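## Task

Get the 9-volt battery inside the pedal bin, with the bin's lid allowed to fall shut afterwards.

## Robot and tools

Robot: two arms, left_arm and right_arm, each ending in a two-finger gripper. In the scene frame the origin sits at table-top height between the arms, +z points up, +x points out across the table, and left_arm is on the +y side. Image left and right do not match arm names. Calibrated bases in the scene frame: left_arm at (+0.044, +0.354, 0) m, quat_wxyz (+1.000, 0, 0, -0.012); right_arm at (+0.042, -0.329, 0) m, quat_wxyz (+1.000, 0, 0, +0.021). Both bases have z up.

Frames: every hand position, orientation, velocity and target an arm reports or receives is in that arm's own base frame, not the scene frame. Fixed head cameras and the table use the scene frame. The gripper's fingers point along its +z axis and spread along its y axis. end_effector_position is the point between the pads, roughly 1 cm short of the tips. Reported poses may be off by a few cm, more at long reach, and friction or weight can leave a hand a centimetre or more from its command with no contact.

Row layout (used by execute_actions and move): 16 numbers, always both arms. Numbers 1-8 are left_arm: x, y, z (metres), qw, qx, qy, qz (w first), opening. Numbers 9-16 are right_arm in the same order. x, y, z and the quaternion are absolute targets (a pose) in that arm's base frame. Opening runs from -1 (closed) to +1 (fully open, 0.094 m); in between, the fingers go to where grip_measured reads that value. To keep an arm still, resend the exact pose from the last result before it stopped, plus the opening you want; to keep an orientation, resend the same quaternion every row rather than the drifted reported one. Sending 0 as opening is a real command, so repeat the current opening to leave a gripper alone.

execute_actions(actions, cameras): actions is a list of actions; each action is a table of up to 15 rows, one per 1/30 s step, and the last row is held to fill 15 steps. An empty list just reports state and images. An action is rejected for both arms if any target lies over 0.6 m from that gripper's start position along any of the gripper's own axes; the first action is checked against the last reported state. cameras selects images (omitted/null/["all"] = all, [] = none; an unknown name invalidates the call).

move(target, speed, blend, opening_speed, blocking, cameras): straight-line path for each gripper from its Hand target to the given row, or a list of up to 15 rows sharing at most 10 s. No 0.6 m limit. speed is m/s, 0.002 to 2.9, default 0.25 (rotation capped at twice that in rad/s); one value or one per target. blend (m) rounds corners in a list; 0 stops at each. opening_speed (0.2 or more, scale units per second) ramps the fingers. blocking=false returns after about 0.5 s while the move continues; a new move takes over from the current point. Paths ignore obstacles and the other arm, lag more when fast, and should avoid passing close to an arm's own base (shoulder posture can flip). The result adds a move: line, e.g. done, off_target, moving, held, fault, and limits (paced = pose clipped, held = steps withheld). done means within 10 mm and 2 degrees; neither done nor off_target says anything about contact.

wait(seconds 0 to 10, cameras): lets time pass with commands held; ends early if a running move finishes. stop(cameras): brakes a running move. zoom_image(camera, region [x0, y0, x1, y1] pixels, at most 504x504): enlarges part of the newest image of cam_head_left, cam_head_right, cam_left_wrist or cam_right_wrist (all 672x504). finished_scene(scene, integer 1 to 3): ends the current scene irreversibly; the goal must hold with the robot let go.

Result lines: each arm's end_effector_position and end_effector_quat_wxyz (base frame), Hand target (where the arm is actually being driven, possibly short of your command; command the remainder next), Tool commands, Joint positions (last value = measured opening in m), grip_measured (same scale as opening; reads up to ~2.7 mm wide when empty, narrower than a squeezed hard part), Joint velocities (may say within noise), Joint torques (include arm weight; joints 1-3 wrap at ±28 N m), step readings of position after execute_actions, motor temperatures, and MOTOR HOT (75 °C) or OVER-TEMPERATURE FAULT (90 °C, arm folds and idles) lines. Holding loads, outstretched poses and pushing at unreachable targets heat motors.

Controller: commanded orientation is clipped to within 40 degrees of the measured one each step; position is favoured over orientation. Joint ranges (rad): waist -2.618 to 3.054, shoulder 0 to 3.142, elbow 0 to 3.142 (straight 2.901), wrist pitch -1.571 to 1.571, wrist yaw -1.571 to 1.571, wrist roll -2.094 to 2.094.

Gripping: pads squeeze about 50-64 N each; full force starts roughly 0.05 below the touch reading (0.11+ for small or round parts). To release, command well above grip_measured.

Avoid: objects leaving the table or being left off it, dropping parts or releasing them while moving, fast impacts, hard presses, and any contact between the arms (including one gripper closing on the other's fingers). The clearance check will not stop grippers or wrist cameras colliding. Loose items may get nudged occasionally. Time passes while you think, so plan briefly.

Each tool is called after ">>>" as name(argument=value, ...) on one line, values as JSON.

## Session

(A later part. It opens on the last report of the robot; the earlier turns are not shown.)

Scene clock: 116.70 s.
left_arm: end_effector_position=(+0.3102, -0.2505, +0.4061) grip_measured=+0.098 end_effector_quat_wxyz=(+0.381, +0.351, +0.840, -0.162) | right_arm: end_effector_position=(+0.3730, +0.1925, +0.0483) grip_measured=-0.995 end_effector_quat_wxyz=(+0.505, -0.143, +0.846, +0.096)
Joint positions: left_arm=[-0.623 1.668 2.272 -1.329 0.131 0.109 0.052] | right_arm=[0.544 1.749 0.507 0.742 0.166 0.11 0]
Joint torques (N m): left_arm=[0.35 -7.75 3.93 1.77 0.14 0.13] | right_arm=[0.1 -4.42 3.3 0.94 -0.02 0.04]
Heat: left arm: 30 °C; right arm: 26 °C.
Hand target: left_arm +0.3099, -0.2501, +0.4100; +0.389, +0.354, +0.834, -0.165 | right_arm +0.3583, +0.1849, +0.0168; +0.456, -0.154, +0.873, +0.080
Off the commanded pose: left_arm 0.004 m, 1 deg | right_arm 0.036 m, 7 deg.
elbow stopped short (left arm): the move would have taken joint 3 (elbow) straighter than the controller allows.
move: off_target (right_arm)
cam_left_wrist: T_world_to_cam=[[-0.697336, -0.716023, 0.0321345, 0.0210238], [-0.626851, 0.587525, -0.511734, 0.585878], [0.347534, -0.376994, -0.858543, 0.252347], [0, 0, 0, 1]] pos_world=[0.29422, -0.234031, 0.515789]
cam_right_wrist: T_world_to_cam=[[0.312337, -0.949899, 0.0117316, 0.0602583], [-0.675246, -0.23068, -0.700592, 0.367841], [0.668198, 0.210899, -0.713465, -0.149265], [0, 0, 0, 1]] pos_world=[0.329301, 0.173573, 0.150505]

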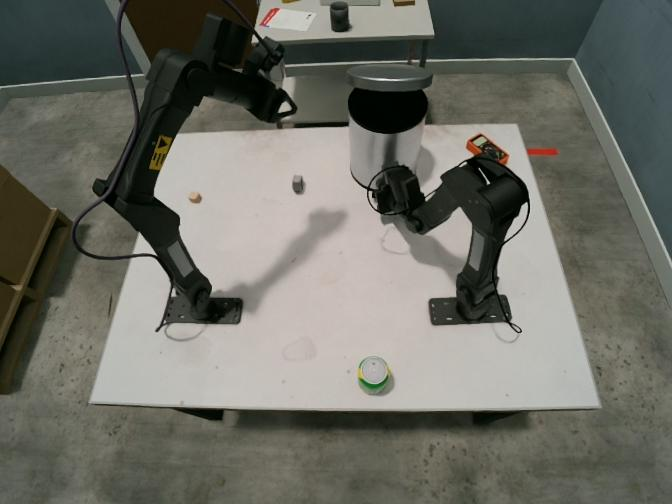

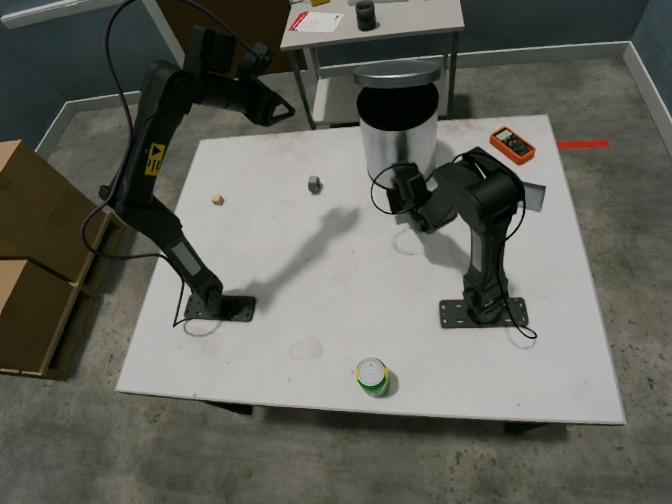

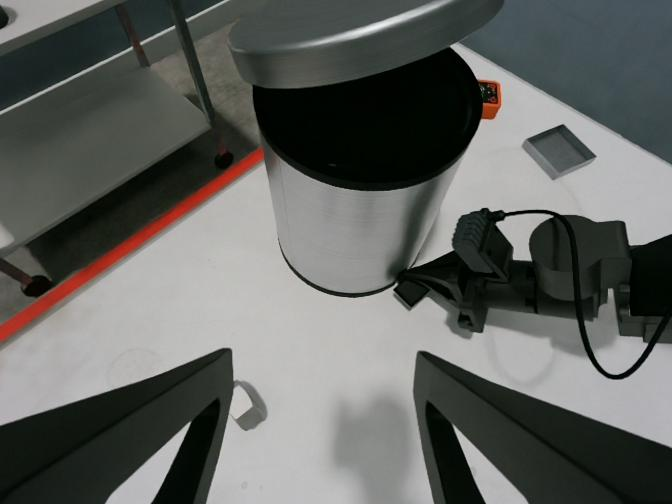

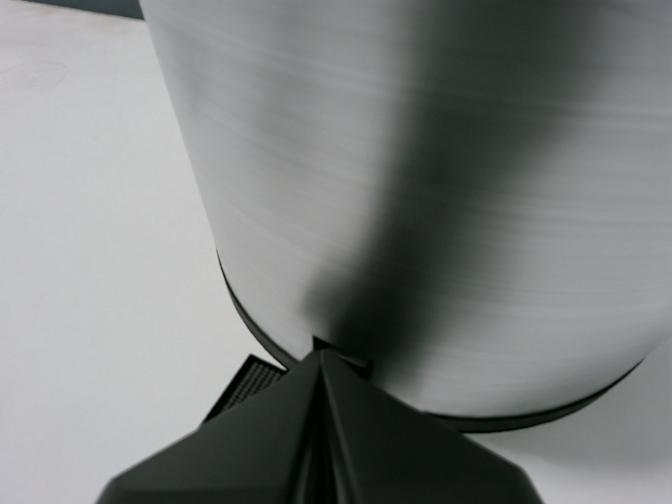

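Battery inside. Release the pedal.

>>> move(target=[[0.31,-0.25,0.41,0.389,0.354,0.834,-0.165,0.1,0.365,0.188,0.11,0.455,-0.154,0.874,0.080,-1],[0.31,-0.25,0.41,0.389,0.354,0.834,-0.165,0.1,0.28,0.13,0.15,0.455,-0.154,0.874,0.080,-1]], speed=[0.1,0.25], cameras=["cam_head_left"])

Scene clock: 123.23 s.
left_arm: end_effector_position=(+0.3103, -0.2506, +0.4064) grip_measured=+0.098 end_effector_quat_wxyz=(+0.381, +0.351, +0.840, -0.162) | right_arm: end_effector_position=(+0.2817, +0.1313, +0.1501) grip_measured=-0.995 end_effector_quat_wxyz=(+0.455, -0.152, +0.874, +0.080)
Joint positions: left_arm=[-0.623 1.668 2.272 -1.328 0.132 0.109 0.052] | right_arm=[0.51 0.914 0.537 -0.24 0.135 0.096 0]
Joint torques (N m): left_arm=[0.38 -7.75 3.9 1.77 0.14 0.12] | right_arm=[-0.34 -2.61 5.76 1.55 -0.03 -0.05]
Heat: left arm: 29 °C; right arm: 26 °C.
Hand target: left_arm +0.3099, -0.2501, +0.4099; +0.389, +0.354, +0.834, -0.165 | right_arm +0.2800, +0.1300, +0.1499; +0.455, -0.154, +0.874, +0.080
Off the commanded pose: left_arm 0.004 m, 1 deg | right_arm 0.002 m, 0 deg.
move: done

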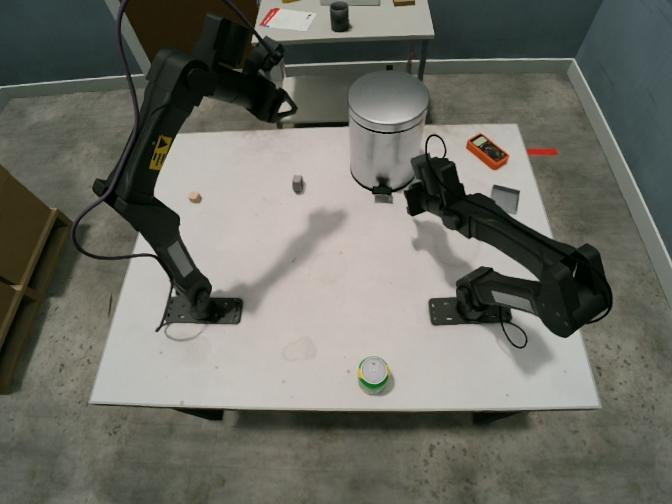

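>>> finished_scene(scene=2)

The scene is finished: the task was done.


## Next scene

Get the large steel nut inside the pedal bin, with the bin's lid allowed to fall shut afterwards.

>>> execute_actions(actions=[])

>>> zoom_image(camera="cam_head_left", region=[180, 60, 500, 300])

Scene clock: 0.00 s.
left_arm: end_effector_position=(+0.4145, +0.0118, +0.1435) grip_measured=+1.000 end_effector_quat_wxyz=(+0.633, -0.030, +0.773, -0.003) | right_arm: end_effector_position=(+0.4025, +0.0283, +0.1147) grip_measured=+1.000 end_effector_quat_wxyz=(+0.608, -0.038, +0.792, +0.047)
Joint positions: left_arm=[0.021 1.512 0.422 0.892 -0.013 -0.047 0.094] | right_arm=[0.025 1.552 0.372 0.919 -0.096 0.003 0.094]
Joint velocities: within noise
Joint torques (N m): no reading
Motor temperatures (°C): left_arm=[22 23 23 21 23 21 22] | right_arm=[21 21 23 21 19 22 23]
Heat: left arm: 23 °C; right arm: 23 °C.
Hand target: left_arm +0.4155, +0.0119, +0.1473; +0.637, -0.030, +0.771, -0.003 | right_arm +0.4049, +0.0285, +0.1226; +0.616, -0.039, +0.785, +0.047
Tool commands: left_gripper/opening=+1.0 right_gripper/opening=+1.0
camera_calibration:
cam_left_wrist: T_world_to_cam=[[0.0475217, -0.99587, 0.0773639, -0.02181], [-0.488628, -0.0907286, -0.867762, 0.364576], [0.871197, 0.00343539, -0.490922, -0.184696], [0, 0, 0, 1]] pos_world=[0.340085, 0.011992, 0.227381]
cam_right_wrist: T_world_to_cam=[[0.0828455, -0.996547, -0.00560154, -0.0100078], [-0.533133, -0.0395704, -0.845106, 0.350443], [0.841965, 0.0729996, -0.53457, -0.173487], [0, 0, 0, 1]] pos_world=[0.333732, 0.0165584, 0.203364]

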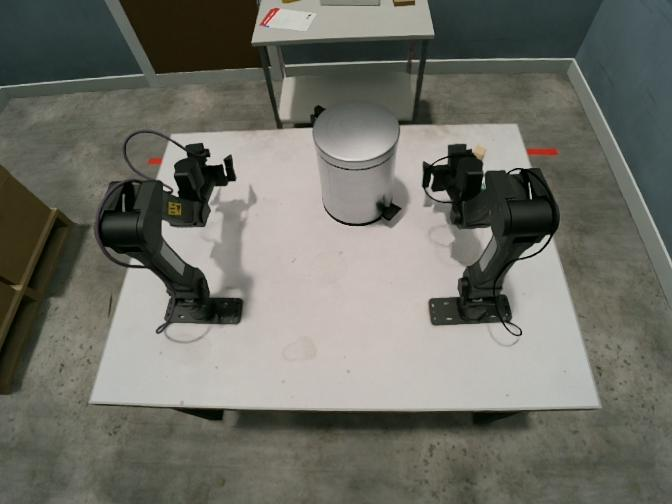

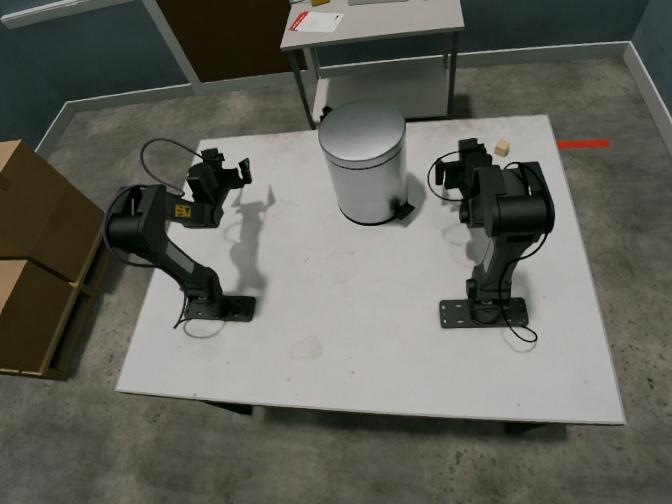

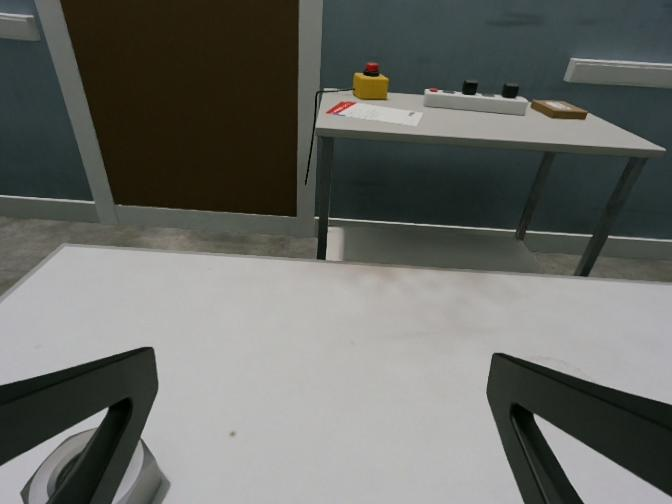

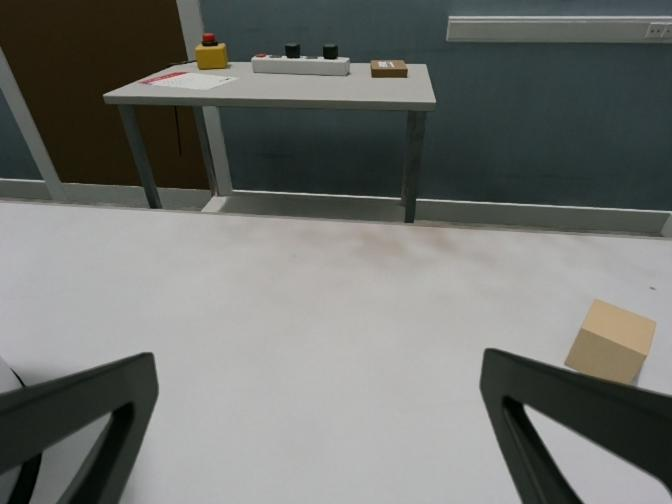

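Scaled by 1.575.

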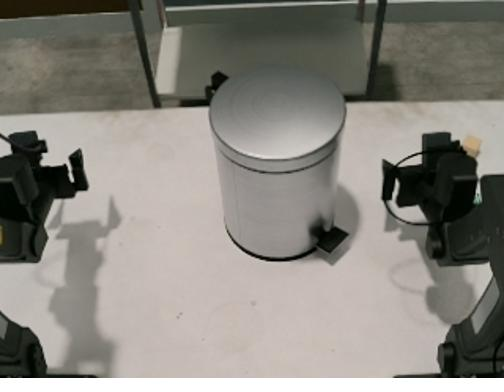

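>>> move(target=[0.41,0.11,0.19,0.214,-0.127,0.968,0.028,1,0.24,0.13,0.15,0.437,-0.289,0.839,0.150,-1], speed=0.35)

Scene clock: 18.27 s.
left_arm: end_effector_position=(+0.4070, +0.1064, +0.1868) grip_measured=+1.000 end_effector_quat_wxyz=(+0.214, -0.129, +0.968, +0.024) | right_arm: end_effector_position=(+0.2370, +0.1272, +0.1336) grip_measured=-0.995 end_effector_quat_wxyz=(+0.419, -0.283, +0.850, +0.149)
Joint positions: left_arm=[0.256 1.747 1.641 -1.031 0.006 -0.011 0.094] | right_arm=[0.3 0.738 0.455 -0.399 -0.288 -0.206 0]
Joint torques (N m): left_arm=[0.31 -7.62 8.39 0.97 -0.03 0.12] | right_arm=[0.4 -1.43 8.28 1.51 -0.16 -0.09]
Heat: left arm: 25 °C; right arm: 24 °C.
Hand target: left_arm +0.4099, +0.1100, +0.1899; +0.214, -0.127, +0.968, +0.028 | right_arm +0.2399, +0.1300, +0.1498; +0.437, -0.289, +0.839, +0.150
Off the commanded pose: left_arm 0.006 m, 1 deg | right_arm 0.017 m, 2 deg.
move: off_target (right_arm)
cam_left_wrist: T_world_to_cam=[[0.289566, -0.956816, 0.025597, -0.0236909], [-0.949634, -0.290534, -0.117408, 0.475746], [0.119775, 0.00968953, -0.992754, 0.241624], [0, 0, 0, 1]] pos_world=[0.429704, 0.113211, 0.296336]
cam_right_wrist: T_world_to_cam=[[0.587271, -0.809201, 0.017537, -0.0441444], [-0.652938, -0.486446, -0.580553, 0.331908], [0.478315, 0.329491, -0.814033, 0.0596154], [0, 0, 0, 1]] pos_world=[0.214125, 0.106091, 0.241993]

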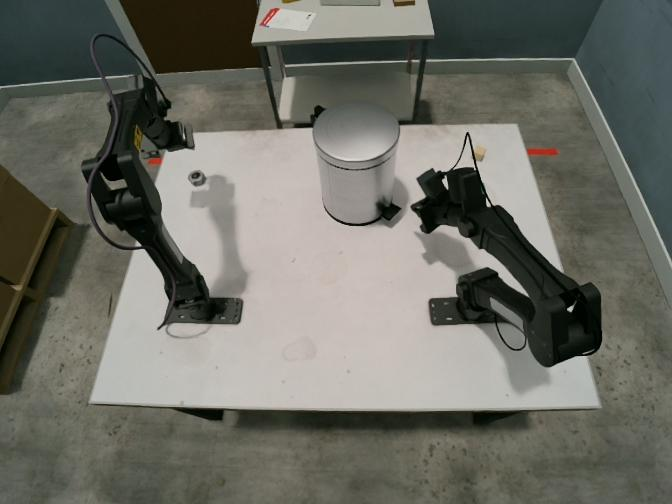

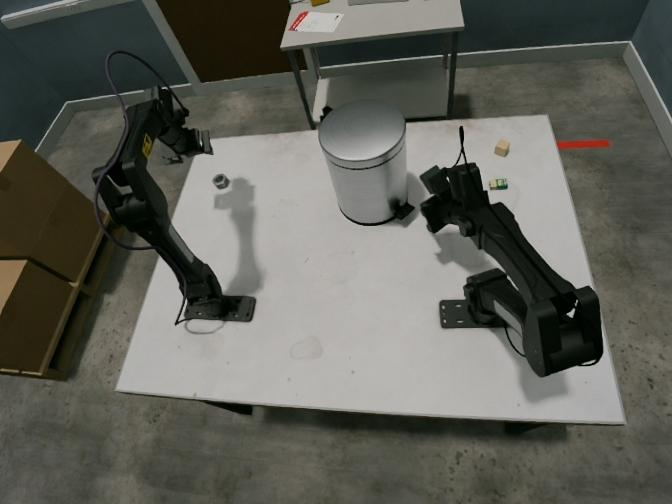

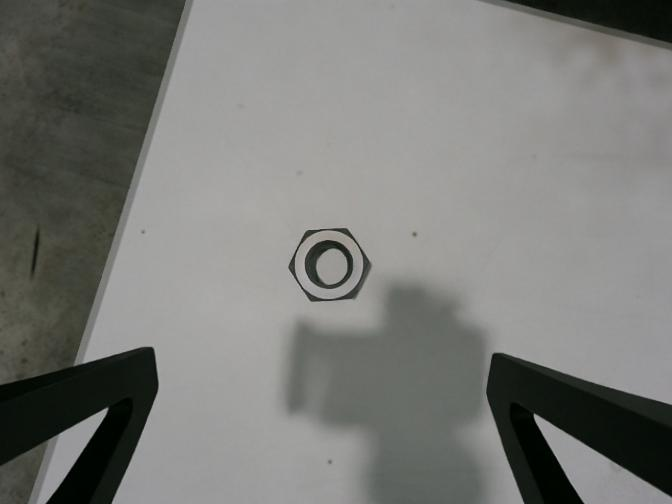

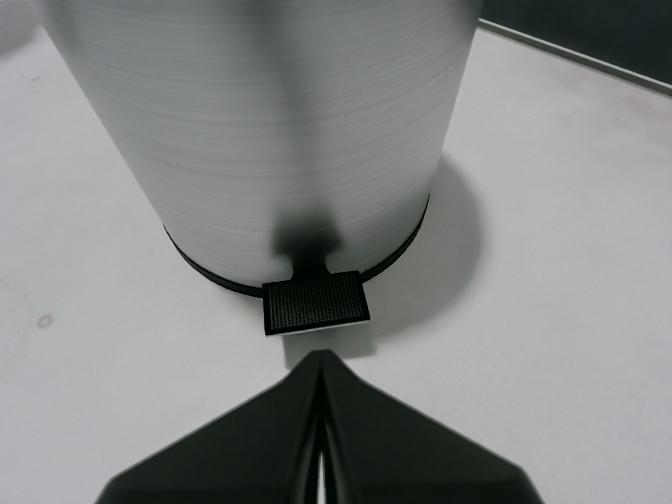

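>>> move(target=[[0.449,0.116,0.09,0.1725,0.1115,0.9785,-0.0197,1,0.275,0.158,0.14,0.437,-0.289,0.839,0.150,-1],[0.452,0.117,0.013,0.1725,0.1115,0.9785,-0.0197,1,0.293,0.171,0.11,0.437,-0.289,0.839,0.150,-1]], speed=[0.25,0.1])

Scene clock: 33.07 s.
left_arm: end_effector_position=(+0.4540, +0.1173, +0.0251) grip_measured=+1.000 end_effector_quat_wxyz=(+0.176, +0.110, +0.978, -0.011) | right_arm: end_effector_position=(+0.2924, +0.1696, +0.1101) grip_measured=-0.995 end_effector_quat_wxyz=(+0.432, -0.289, +0.841, +0.150)
Joint positions: left_arm=[0.312 2.106 1.515 -0.663 0.162 0.51 0.094] | right_arm=[0.417 1.134 0.475 0.024 -0.201 -0.144 0]
Joint torques (N m): left_arm=[0.58 -10.03 4.4 1.1 0.25 0.1] | right_arm=[0.49 -2.81 5.04 1.75 -0.04 0.05]
Heat: left arm: 25 °C; right arm: 25 °C.
Hand target: left_arm +0.4517, +0.1170, +0.0132; +0.172, +0.111, +0.979, -0.020 | right_arm +0.2929, +0.1710, +0.1099; +0.437, -0.289, +0.839, +0.150
Off the commanded pose: left_arm 0.012 m, 1 deg | right_arm 0.002 m, 1 deg.
move: off_target (left_arm)
cam_left_wrist: T_world_to_cam=[[-0.187848, -0.982187, -0.00463708, 0.197739], [-0.981416, 0.187885, -0.0390073, 0.460894], [0.0391837, -0.00277655, -0.999228, 0.113479], [0, 0, 0, 1]] pos_world=[0.485027, 0.107937, 0.132286]
cam_right_wrist: T_world_to_cam=[[0.59612, -0.802278, 0.031484, -0.047258], [-0.628528, -0.4907, -0.603462, 0.371221], [0.499593, 0.339947, -0.79677, -0.00988816], [0, 0, 0, 1]] pos_world=[0.266435, 0.147605, 0.217627]

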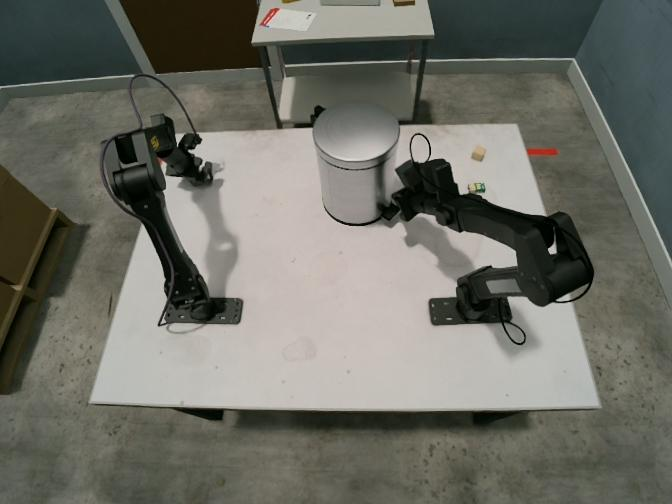

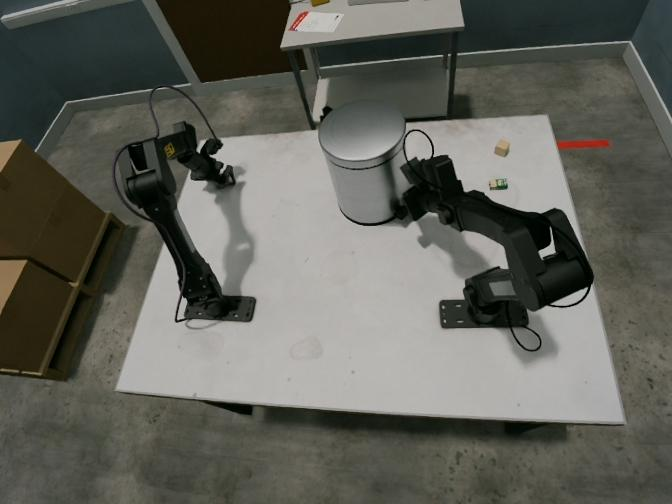

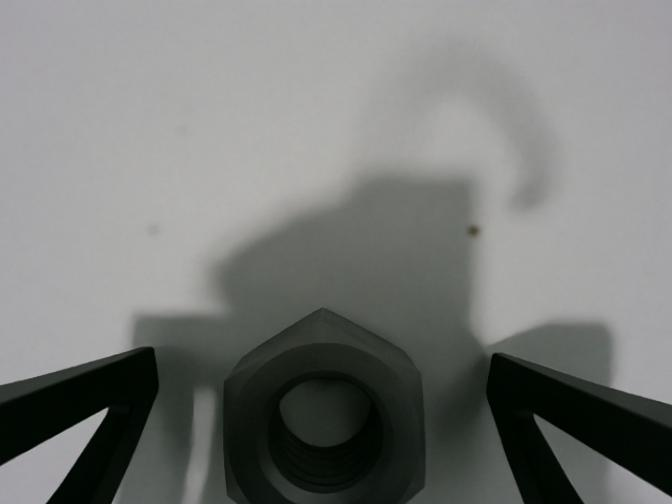

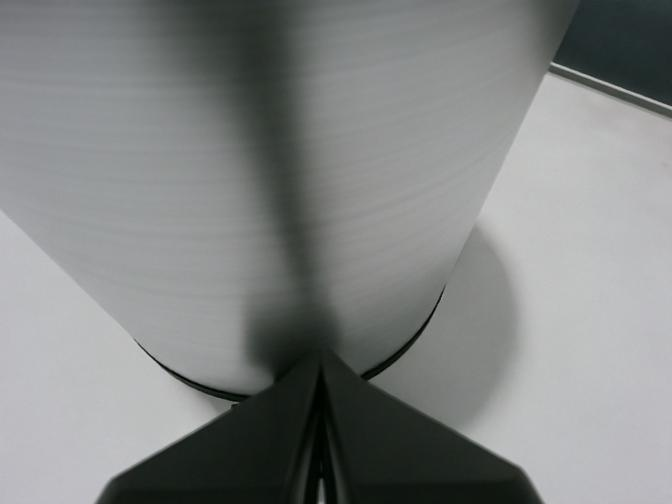

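>>> move(target=[[0.451,0.117,0.004,0.1725,0.1115,0.9785,-0.0197,1,0.293,0.171,0.11,0.437,-0.289,0.839,0.150,-1],[0.451,0.117,0.004,0.1725,0.1115,0.9785,-0.0197,-0.5,0.293,0.171,0.11,0.437,-0.289,0.839,0.150,-1]], speed=0.08, opening_speed=0.8, cameras=["cam_left_wrist"])

Scene clock: 44.77 s.
left_arm: end_effector_position=(+0.4597, +0.1162, +0.0238) grip_measured=-0.036 end_effector_quat_wxyz=(+0.192, +0.113, +0.975, -0.012) | right_arm: end_effector_position=(+0.2925, +0.1696, +0.1102) grip_measured=-0.995 end_effector_quat_wxyz=(+0.433, -0.289, +0.841, +0.150)
Joint positions: left_arm=[0.312 2.106 1.497 -0.616 0.178 0.511 0.045] | right_arm=[0.417 1.134 0.475 0.025 -0.2 -0.144 0]
Joint torques (N m): left_arm=[0.62 -9.25 4 0.99 0.11 0.09] | right_arm=[0.46 -2.8 5.07 1.77 -0.04 0.05]
Heat: left arm: 26 °C; right arm: 25 °C.
Hand target: left_arm +0.4504, +0.1168, +0.0045; +0.172, +0.111, +0.979, -0.020 | right_arm +0.2929, +0.1710, +0.1099; +0.437, -0.289, +0.839, +0.150
Off the commanded pose: left_arm 0.022 m, 2 deg | right_arm 0.002 m, 1 deg.
move: off_target (left_arm); target 2's new opening was sent with left_arm's hand 0.021 m and 2 deg from that target
cam_left_wrist: T_world_to_cam=[[-0.194149, -0.980951, -0.00650693, 0.200645], [-0.978346, 0.19411, -0.0718389, 0.465349], [0.0717335, -0.0075814, -0.997395, 0.0975229], [0, 0, 0, 1]] pos_world=[0.487232, 0.107233, 0.132005]

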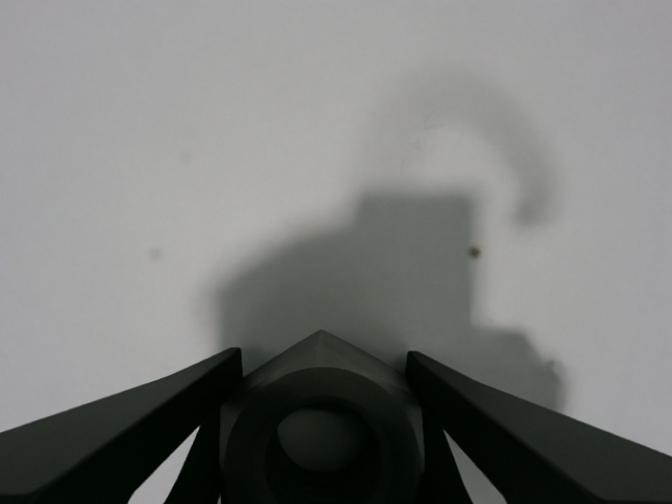

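>>> move(target=[[0.44,0.112,0.09,0.1725,0.1115,0.9785,-0.0197,-0.5,0.293,0.171,0.11,0.437,-0.289,0.839,0.150,-1],[0.36,0.02,0.36,0.277,0.12,0.94,-0.06,-0.5,0.293,0.171,0.11,0.437,-0.289,0.839,0.150,-1],[0.24,-0.22,0.43,0.277,0.373,0.878,-0.117,-0.5,0.296,0.174,0.085,0.437,-0.289,0.839,0.150,-1],[0.24,-0.22,0.43,0.277,0.373,0.878,-0.117,-0.5,0.288,0.168,0.015,0.437,-0.289,0.839,0.150,-1]], speed=[0.12,0.25,0.25,0.08])

Scene clock: 66.40 s.
left_arm: end_effector_position=(+0.2393, -0.2181, +0.4184) grip_measured=-0.036 end_effector_quat_wxyz=(+0.349, +0.362, +0.852, -0.142) | right_arm: end_effector_position=(+0.2988, +0.1759, +0.0425) grip_measured=-0.995 end_effector_quat_wxyz=(+0.480, -0.289, +0.813, +0.159)
Joint positions: left_arm=[-0.713 1.557 2.328 -1.569 0.053 0.069 0.045] | right_arm=[0.424 1.514 0.234 0.758 -0.207 -0.14 0]
Joint torques (N m): left_arm=[-0.5 -4.6 6.06 1.7 0 -0.07] | right_arm=[-0.27 -2.17 2.76 1.11 0.01 -0.02]
Heat: left arm: 26 °C; right arm: 25 °C.
Hand target: left_arm +0.2399, -0.2199, +0.4294; +0.367, +0.358, +0.845, -0.149 | right_arm +0.2865, +0.1675, +0.0166; +0.437, -0.289, +0.838, +0.150
Off the commanded pose: left_arm 0.012 m, 9 deg | right_arm 0.031 m, 6 deg.
joint read past its limit (left arm) — joint 4 (wrist pitch), lower limit.
joint sent to its limit (left arm) — joint 4 (wrist pitch), lower limit. The joint targets are off in orientation, not in position.
move: off_target (left_arm, right_arm)
cam_left_wrist: T_world_to_cam=[[-0.700582, -0.713419, 0.0147571, 0.00308103], [-0.64452, 0.623777, -0.442149, 0.511749], [0.306232, -0.319273, -0.89682, 0.338211], [0, 0, 0, 1]] pos_world=[0.22842, -0.209037, 0.529538]
cam_right_wrist: T_world_to_cam=[[0.599403, -0.798915, 0.0495013, -0.0462246], [-0.560248, -0.462899, -0.686911, 0.315792], [0.571698, 0.384004, -0.725053, -0.101488], [0, 0, 0, 1]] pos_world=[0.262649, 0.148222, 0.145625]

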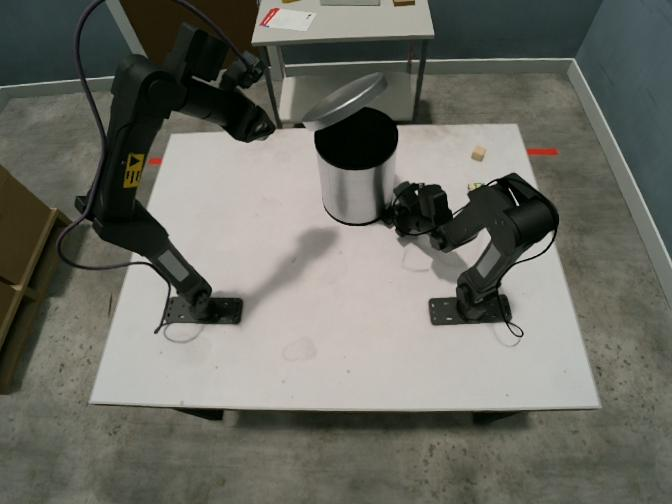

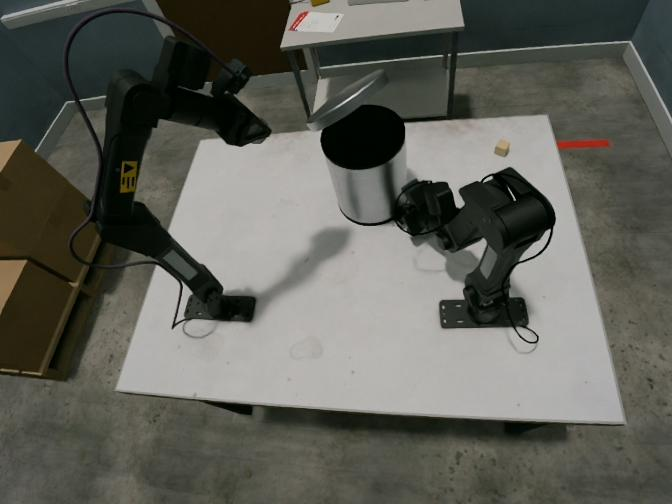

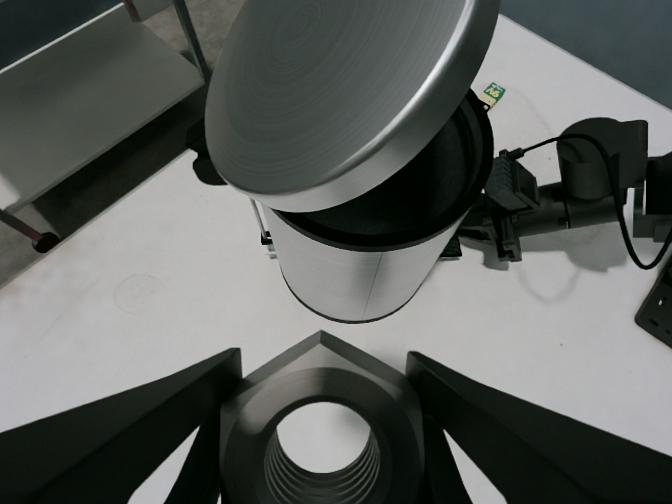

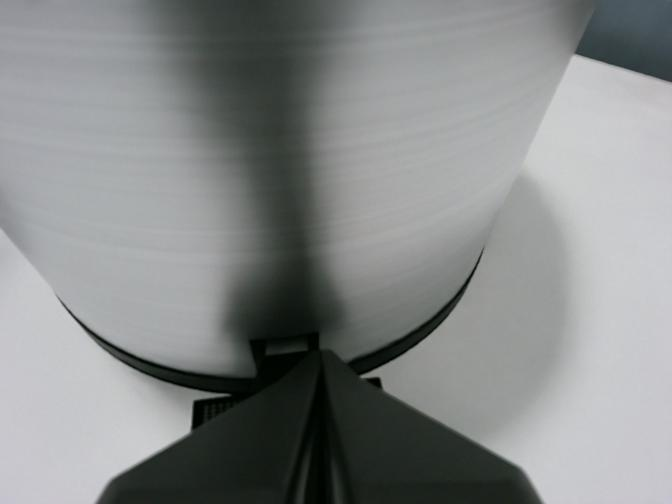

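>>> move(target=[[0.285,-0.325,0.38,0.347,0.390,0.837,-0.162,-0.5,0.288,0.168,-0.005,0.437,-0.289,0.839,0.150,-1],[0.352,-0.413,0.285,0.347,0.390,0.837,-0.162,-0.5,0.288,0.168,-0.005,0.437,-0.289,0.839,0.150,-1]], speed=[0.25,0.12])

>>> zoom_image(camera="cam_head_right", region=[280, 50, 440, 210])

Scene clock: 81.00 s.
left_arm: end_effector_position=(+0.3472, -0.4035, +0.2708) grip_measured=-0.036 end_effector_quat_wxyz=(+0.320, +0.397, +0.847, -0.150) | right_arm: end_effector_position=(+0.3001, +0.1766, +0.0313) grip_measured=-0.995 end_effector_quat_wxyz=(+0.495, -0.288, +0.804, +0.161)
Joint positions: left_arm=[-0.858 2.03 2.206 -1.023 0.012 0.013 0.045] | right_arm=[0.422 1.651 0.2 0.964 -0.21 -0.14 0]
Joint torques (N m): left_arm=[-0.68 -11.67 7.15 1.96 -0.04 -0.07] | right_arm=[-0.16 -1.87 2.47 0.86 0.04 -0.02]
Heat: left arm: 25 °C; right arm: 24 °C.
Hand target: left_arm +0.3513, -0.4123, +0.2852; +0.347, +0.390, +0.837, -0.162 | right_arm +0.2850, +0.1667, -0.0020; +0.438, -0.289, +0.838, +0.150
Off the commanded pose: left_arm 0.018 m, 4 deg | right_arm 0.039 m, 8 deg.
move: off_target (left_arm, right_arm)
cam_left_wrist: T_world_to_cam=[[-0.751946, -0.658794, 0.0238448, -0.0140695], [-0.612176, 0.684403, -0.396021, 0.632284], [0.244577, -0.312384, -0.917932, 0.143557], [0, 0, 0, 1]] pos_world=[0.341379, -0.397161, 0.382509]
cam_right_wrist: T_world_to_cam=[[0.599156, -0.798699, 0.0556151, -0.0459657], [-0.537032, -0.452438, -0.711967, 0.301108], [0.593809, 0.396712, -0.700007, -0.120252], [0, 0, 0, 1]] pos_world=[0.260652, 0.147225, 0.132758]

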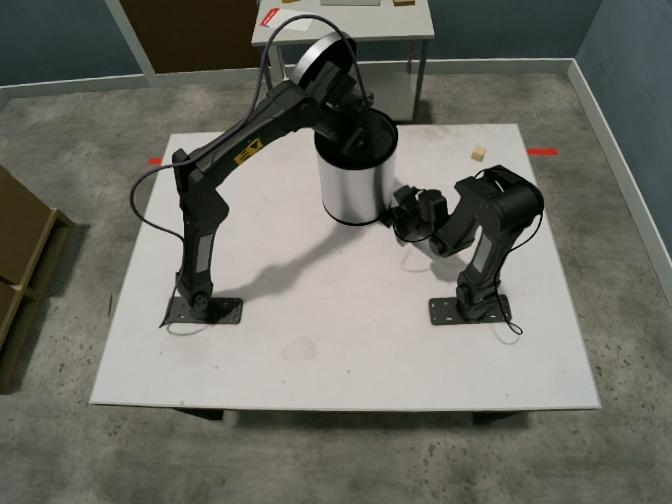

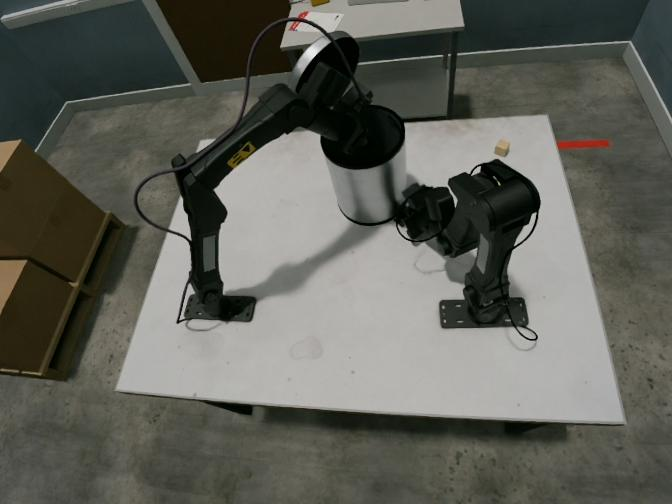

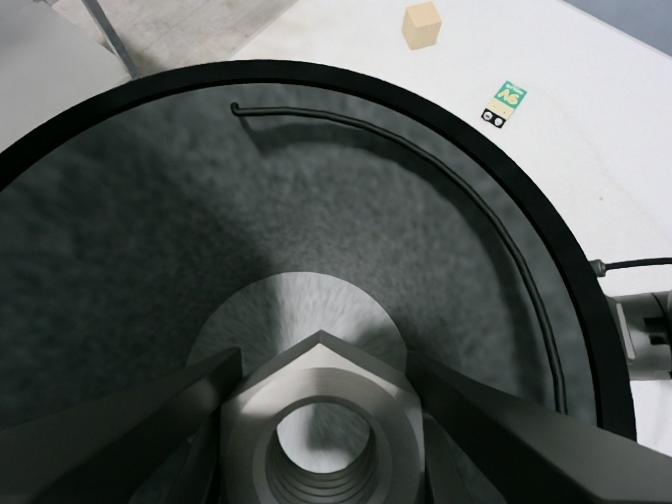

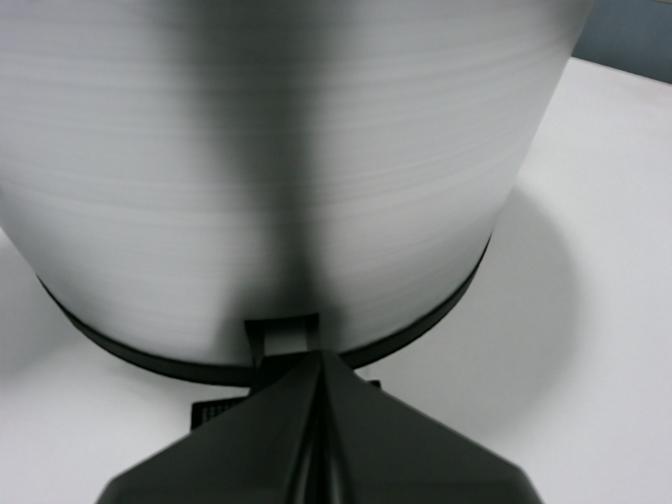

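Scaled by 3.150.

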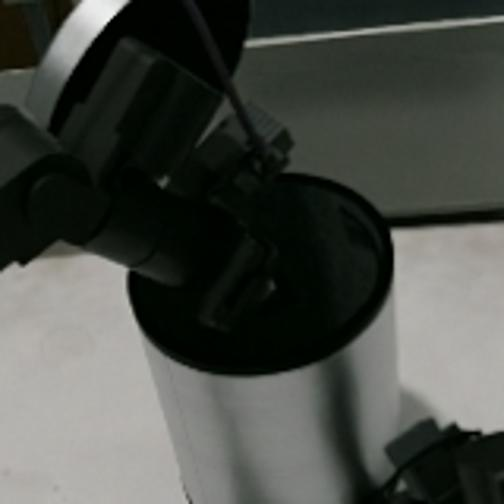

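>>> move(target=[0.352,-0.413,0.28,0.347,0.390,0.837,-0.162,0.35,0.288,0.168,-0.005,0.437,-0.289,0.839,0.150,-1], opening_speed=1.5, cameras=["cam_left_wrist"])

>>> move(target=[[0.29,-0.335,0.38,0.347,0.390,0.837,-0.162,0.35,0.288,0.168,-0.005,0.437,-0.289,0.839,0.150,-1],[0.24,-0.20,0.41,0.367,0.358,0.845,-0.149,0.35,0.288,0.168,-0.005,0.437,-0.289,0.839,0.150,-1],[0.24,-0.20,0.41,0.367,0.358,0.845,-0.149,0.35,0.294,0.172,0.11,0.437,-0.289,0.839,0.150,-1],[0.24,-0.20,0.41,0.367,0.358,0.845,-0.149,0.35,0.23,0.12,0.15,0.437,-0.289,0.839,0.150,-1]], speed=[0.2,0.25,0.1,0.25], cameras=["cam_head_left"])

Scene clock: 90.17 s.
left_arm: end_effector_position=(+0.3535, -0.4107, +0.2787) grip_measured=+0.347 end_effector_quat_wxyz=(+0.342, +0.393, +0.839, -0.160) | right_arm: end_effector_position=(+0.3004, +0.1768, +0.0313) grip_measured=-0.995 end_effector_quat_wxyz=(+0.497, -0.288, +0.803, +0.161)
Joint positions: left_arm=[-0.858 2.03 2.203 -0.969 0.011 0.013 0.063] | right_arm=[0.422 1.657 0.199 0.975 -0.21 -0.14 0]
Joint torques (N m): left_arm=[-0.68 -12.33 4.89 1.73 -0.04 -0.07] | right_arm=[-0.16 -2.29 2.48 0.77 0.05 -0.02]
Motor temperatures (°C): left_arm=[22 25 25 26 23 21 23] | right_arm=[21 21 24 24 19 22 23]
Heat: left arm: 26 °C; right arm: 24 °C.
Hand target: left_arm +0.3519, -0.4130, +0.2799; +0.347, +0.390, +0.837, -0.162 | right_arm +0.2850, +0.1667, -0.0019; +0.438, -0.289, +0.838, +0.150
Off the commanded pose: left_arm 0.003 m, 1 deg | right_arm 0.039 m, 8 deg.
move: off_target (right_arm)
cam_left_wrist: T_world_to_cam=[[-0.752384, -0.658282, 0.0241449, -0.0138861], [-0.598542, 0.667878, -0.442365, 0.645588], [0.275075, -0.34728, -0.89651, 0.115915], [0, 0, 0, 1]] pos_world=[0.344078, -0.40006, 0.38984]

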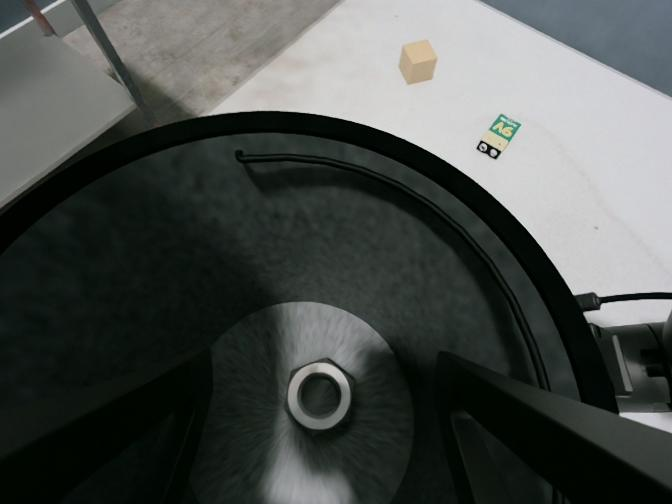

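Scene clock: 94.23 s.
left_arm: end_effector_position=(+0.2405, -0.2009, +0.4177) grip_measured=+0.347 end_effector_quat_wxyz=(+0.381, +0.353, +0.841, -0.152) | right_arm: end_effector_position=(+0.2266, +0.1182, +0.1331) grip_measured=-0.995 end_effector_quat_wxyz=(+0.419, -0.285, +0.849, +0.148)
Joint positions: left_arm=[-0.642 1.417 2.115 -1.429 0.101 0.109 0.063] | right_arm=[0.255 0.666 0.442 -0.466 -0.321 -0.24 0]
Joint torques (N m): left_arm=[0.46 -3.29 3.47 1.46 0.13 0.11] | right_arm=[-0.44 -0.66 8.44 1.53 -0.27 -0.03]
Heat: left arm: 26 °C; right arm: 24 °C.
Hand target: left_arm +0.2400, -0.2000, +0.4101; +0.367, +0.358, +0.845, -0.149 | right_arm +0.2299, +0.1200, +0.1497; +0.437, -0.289, +0.839, +0.150
Off the commanded pose: left_arm 0.008 m, 2 deg | right_arm 0.017 m, 2 deg.
move: off_target (right_arm)

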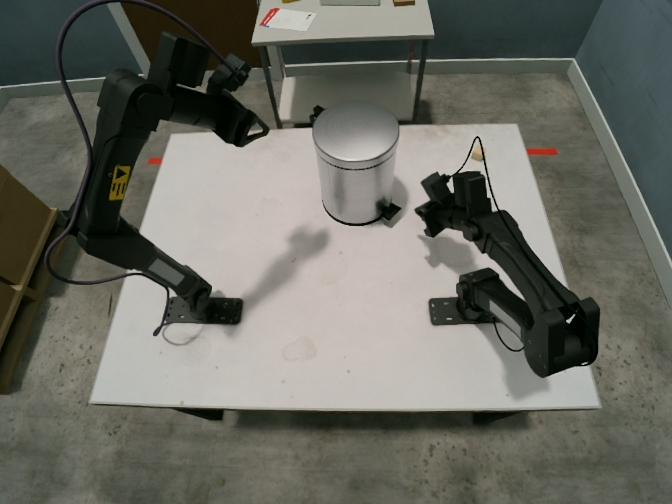

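>>> finished_scene(scene=3)

The scene is finished: the task was done.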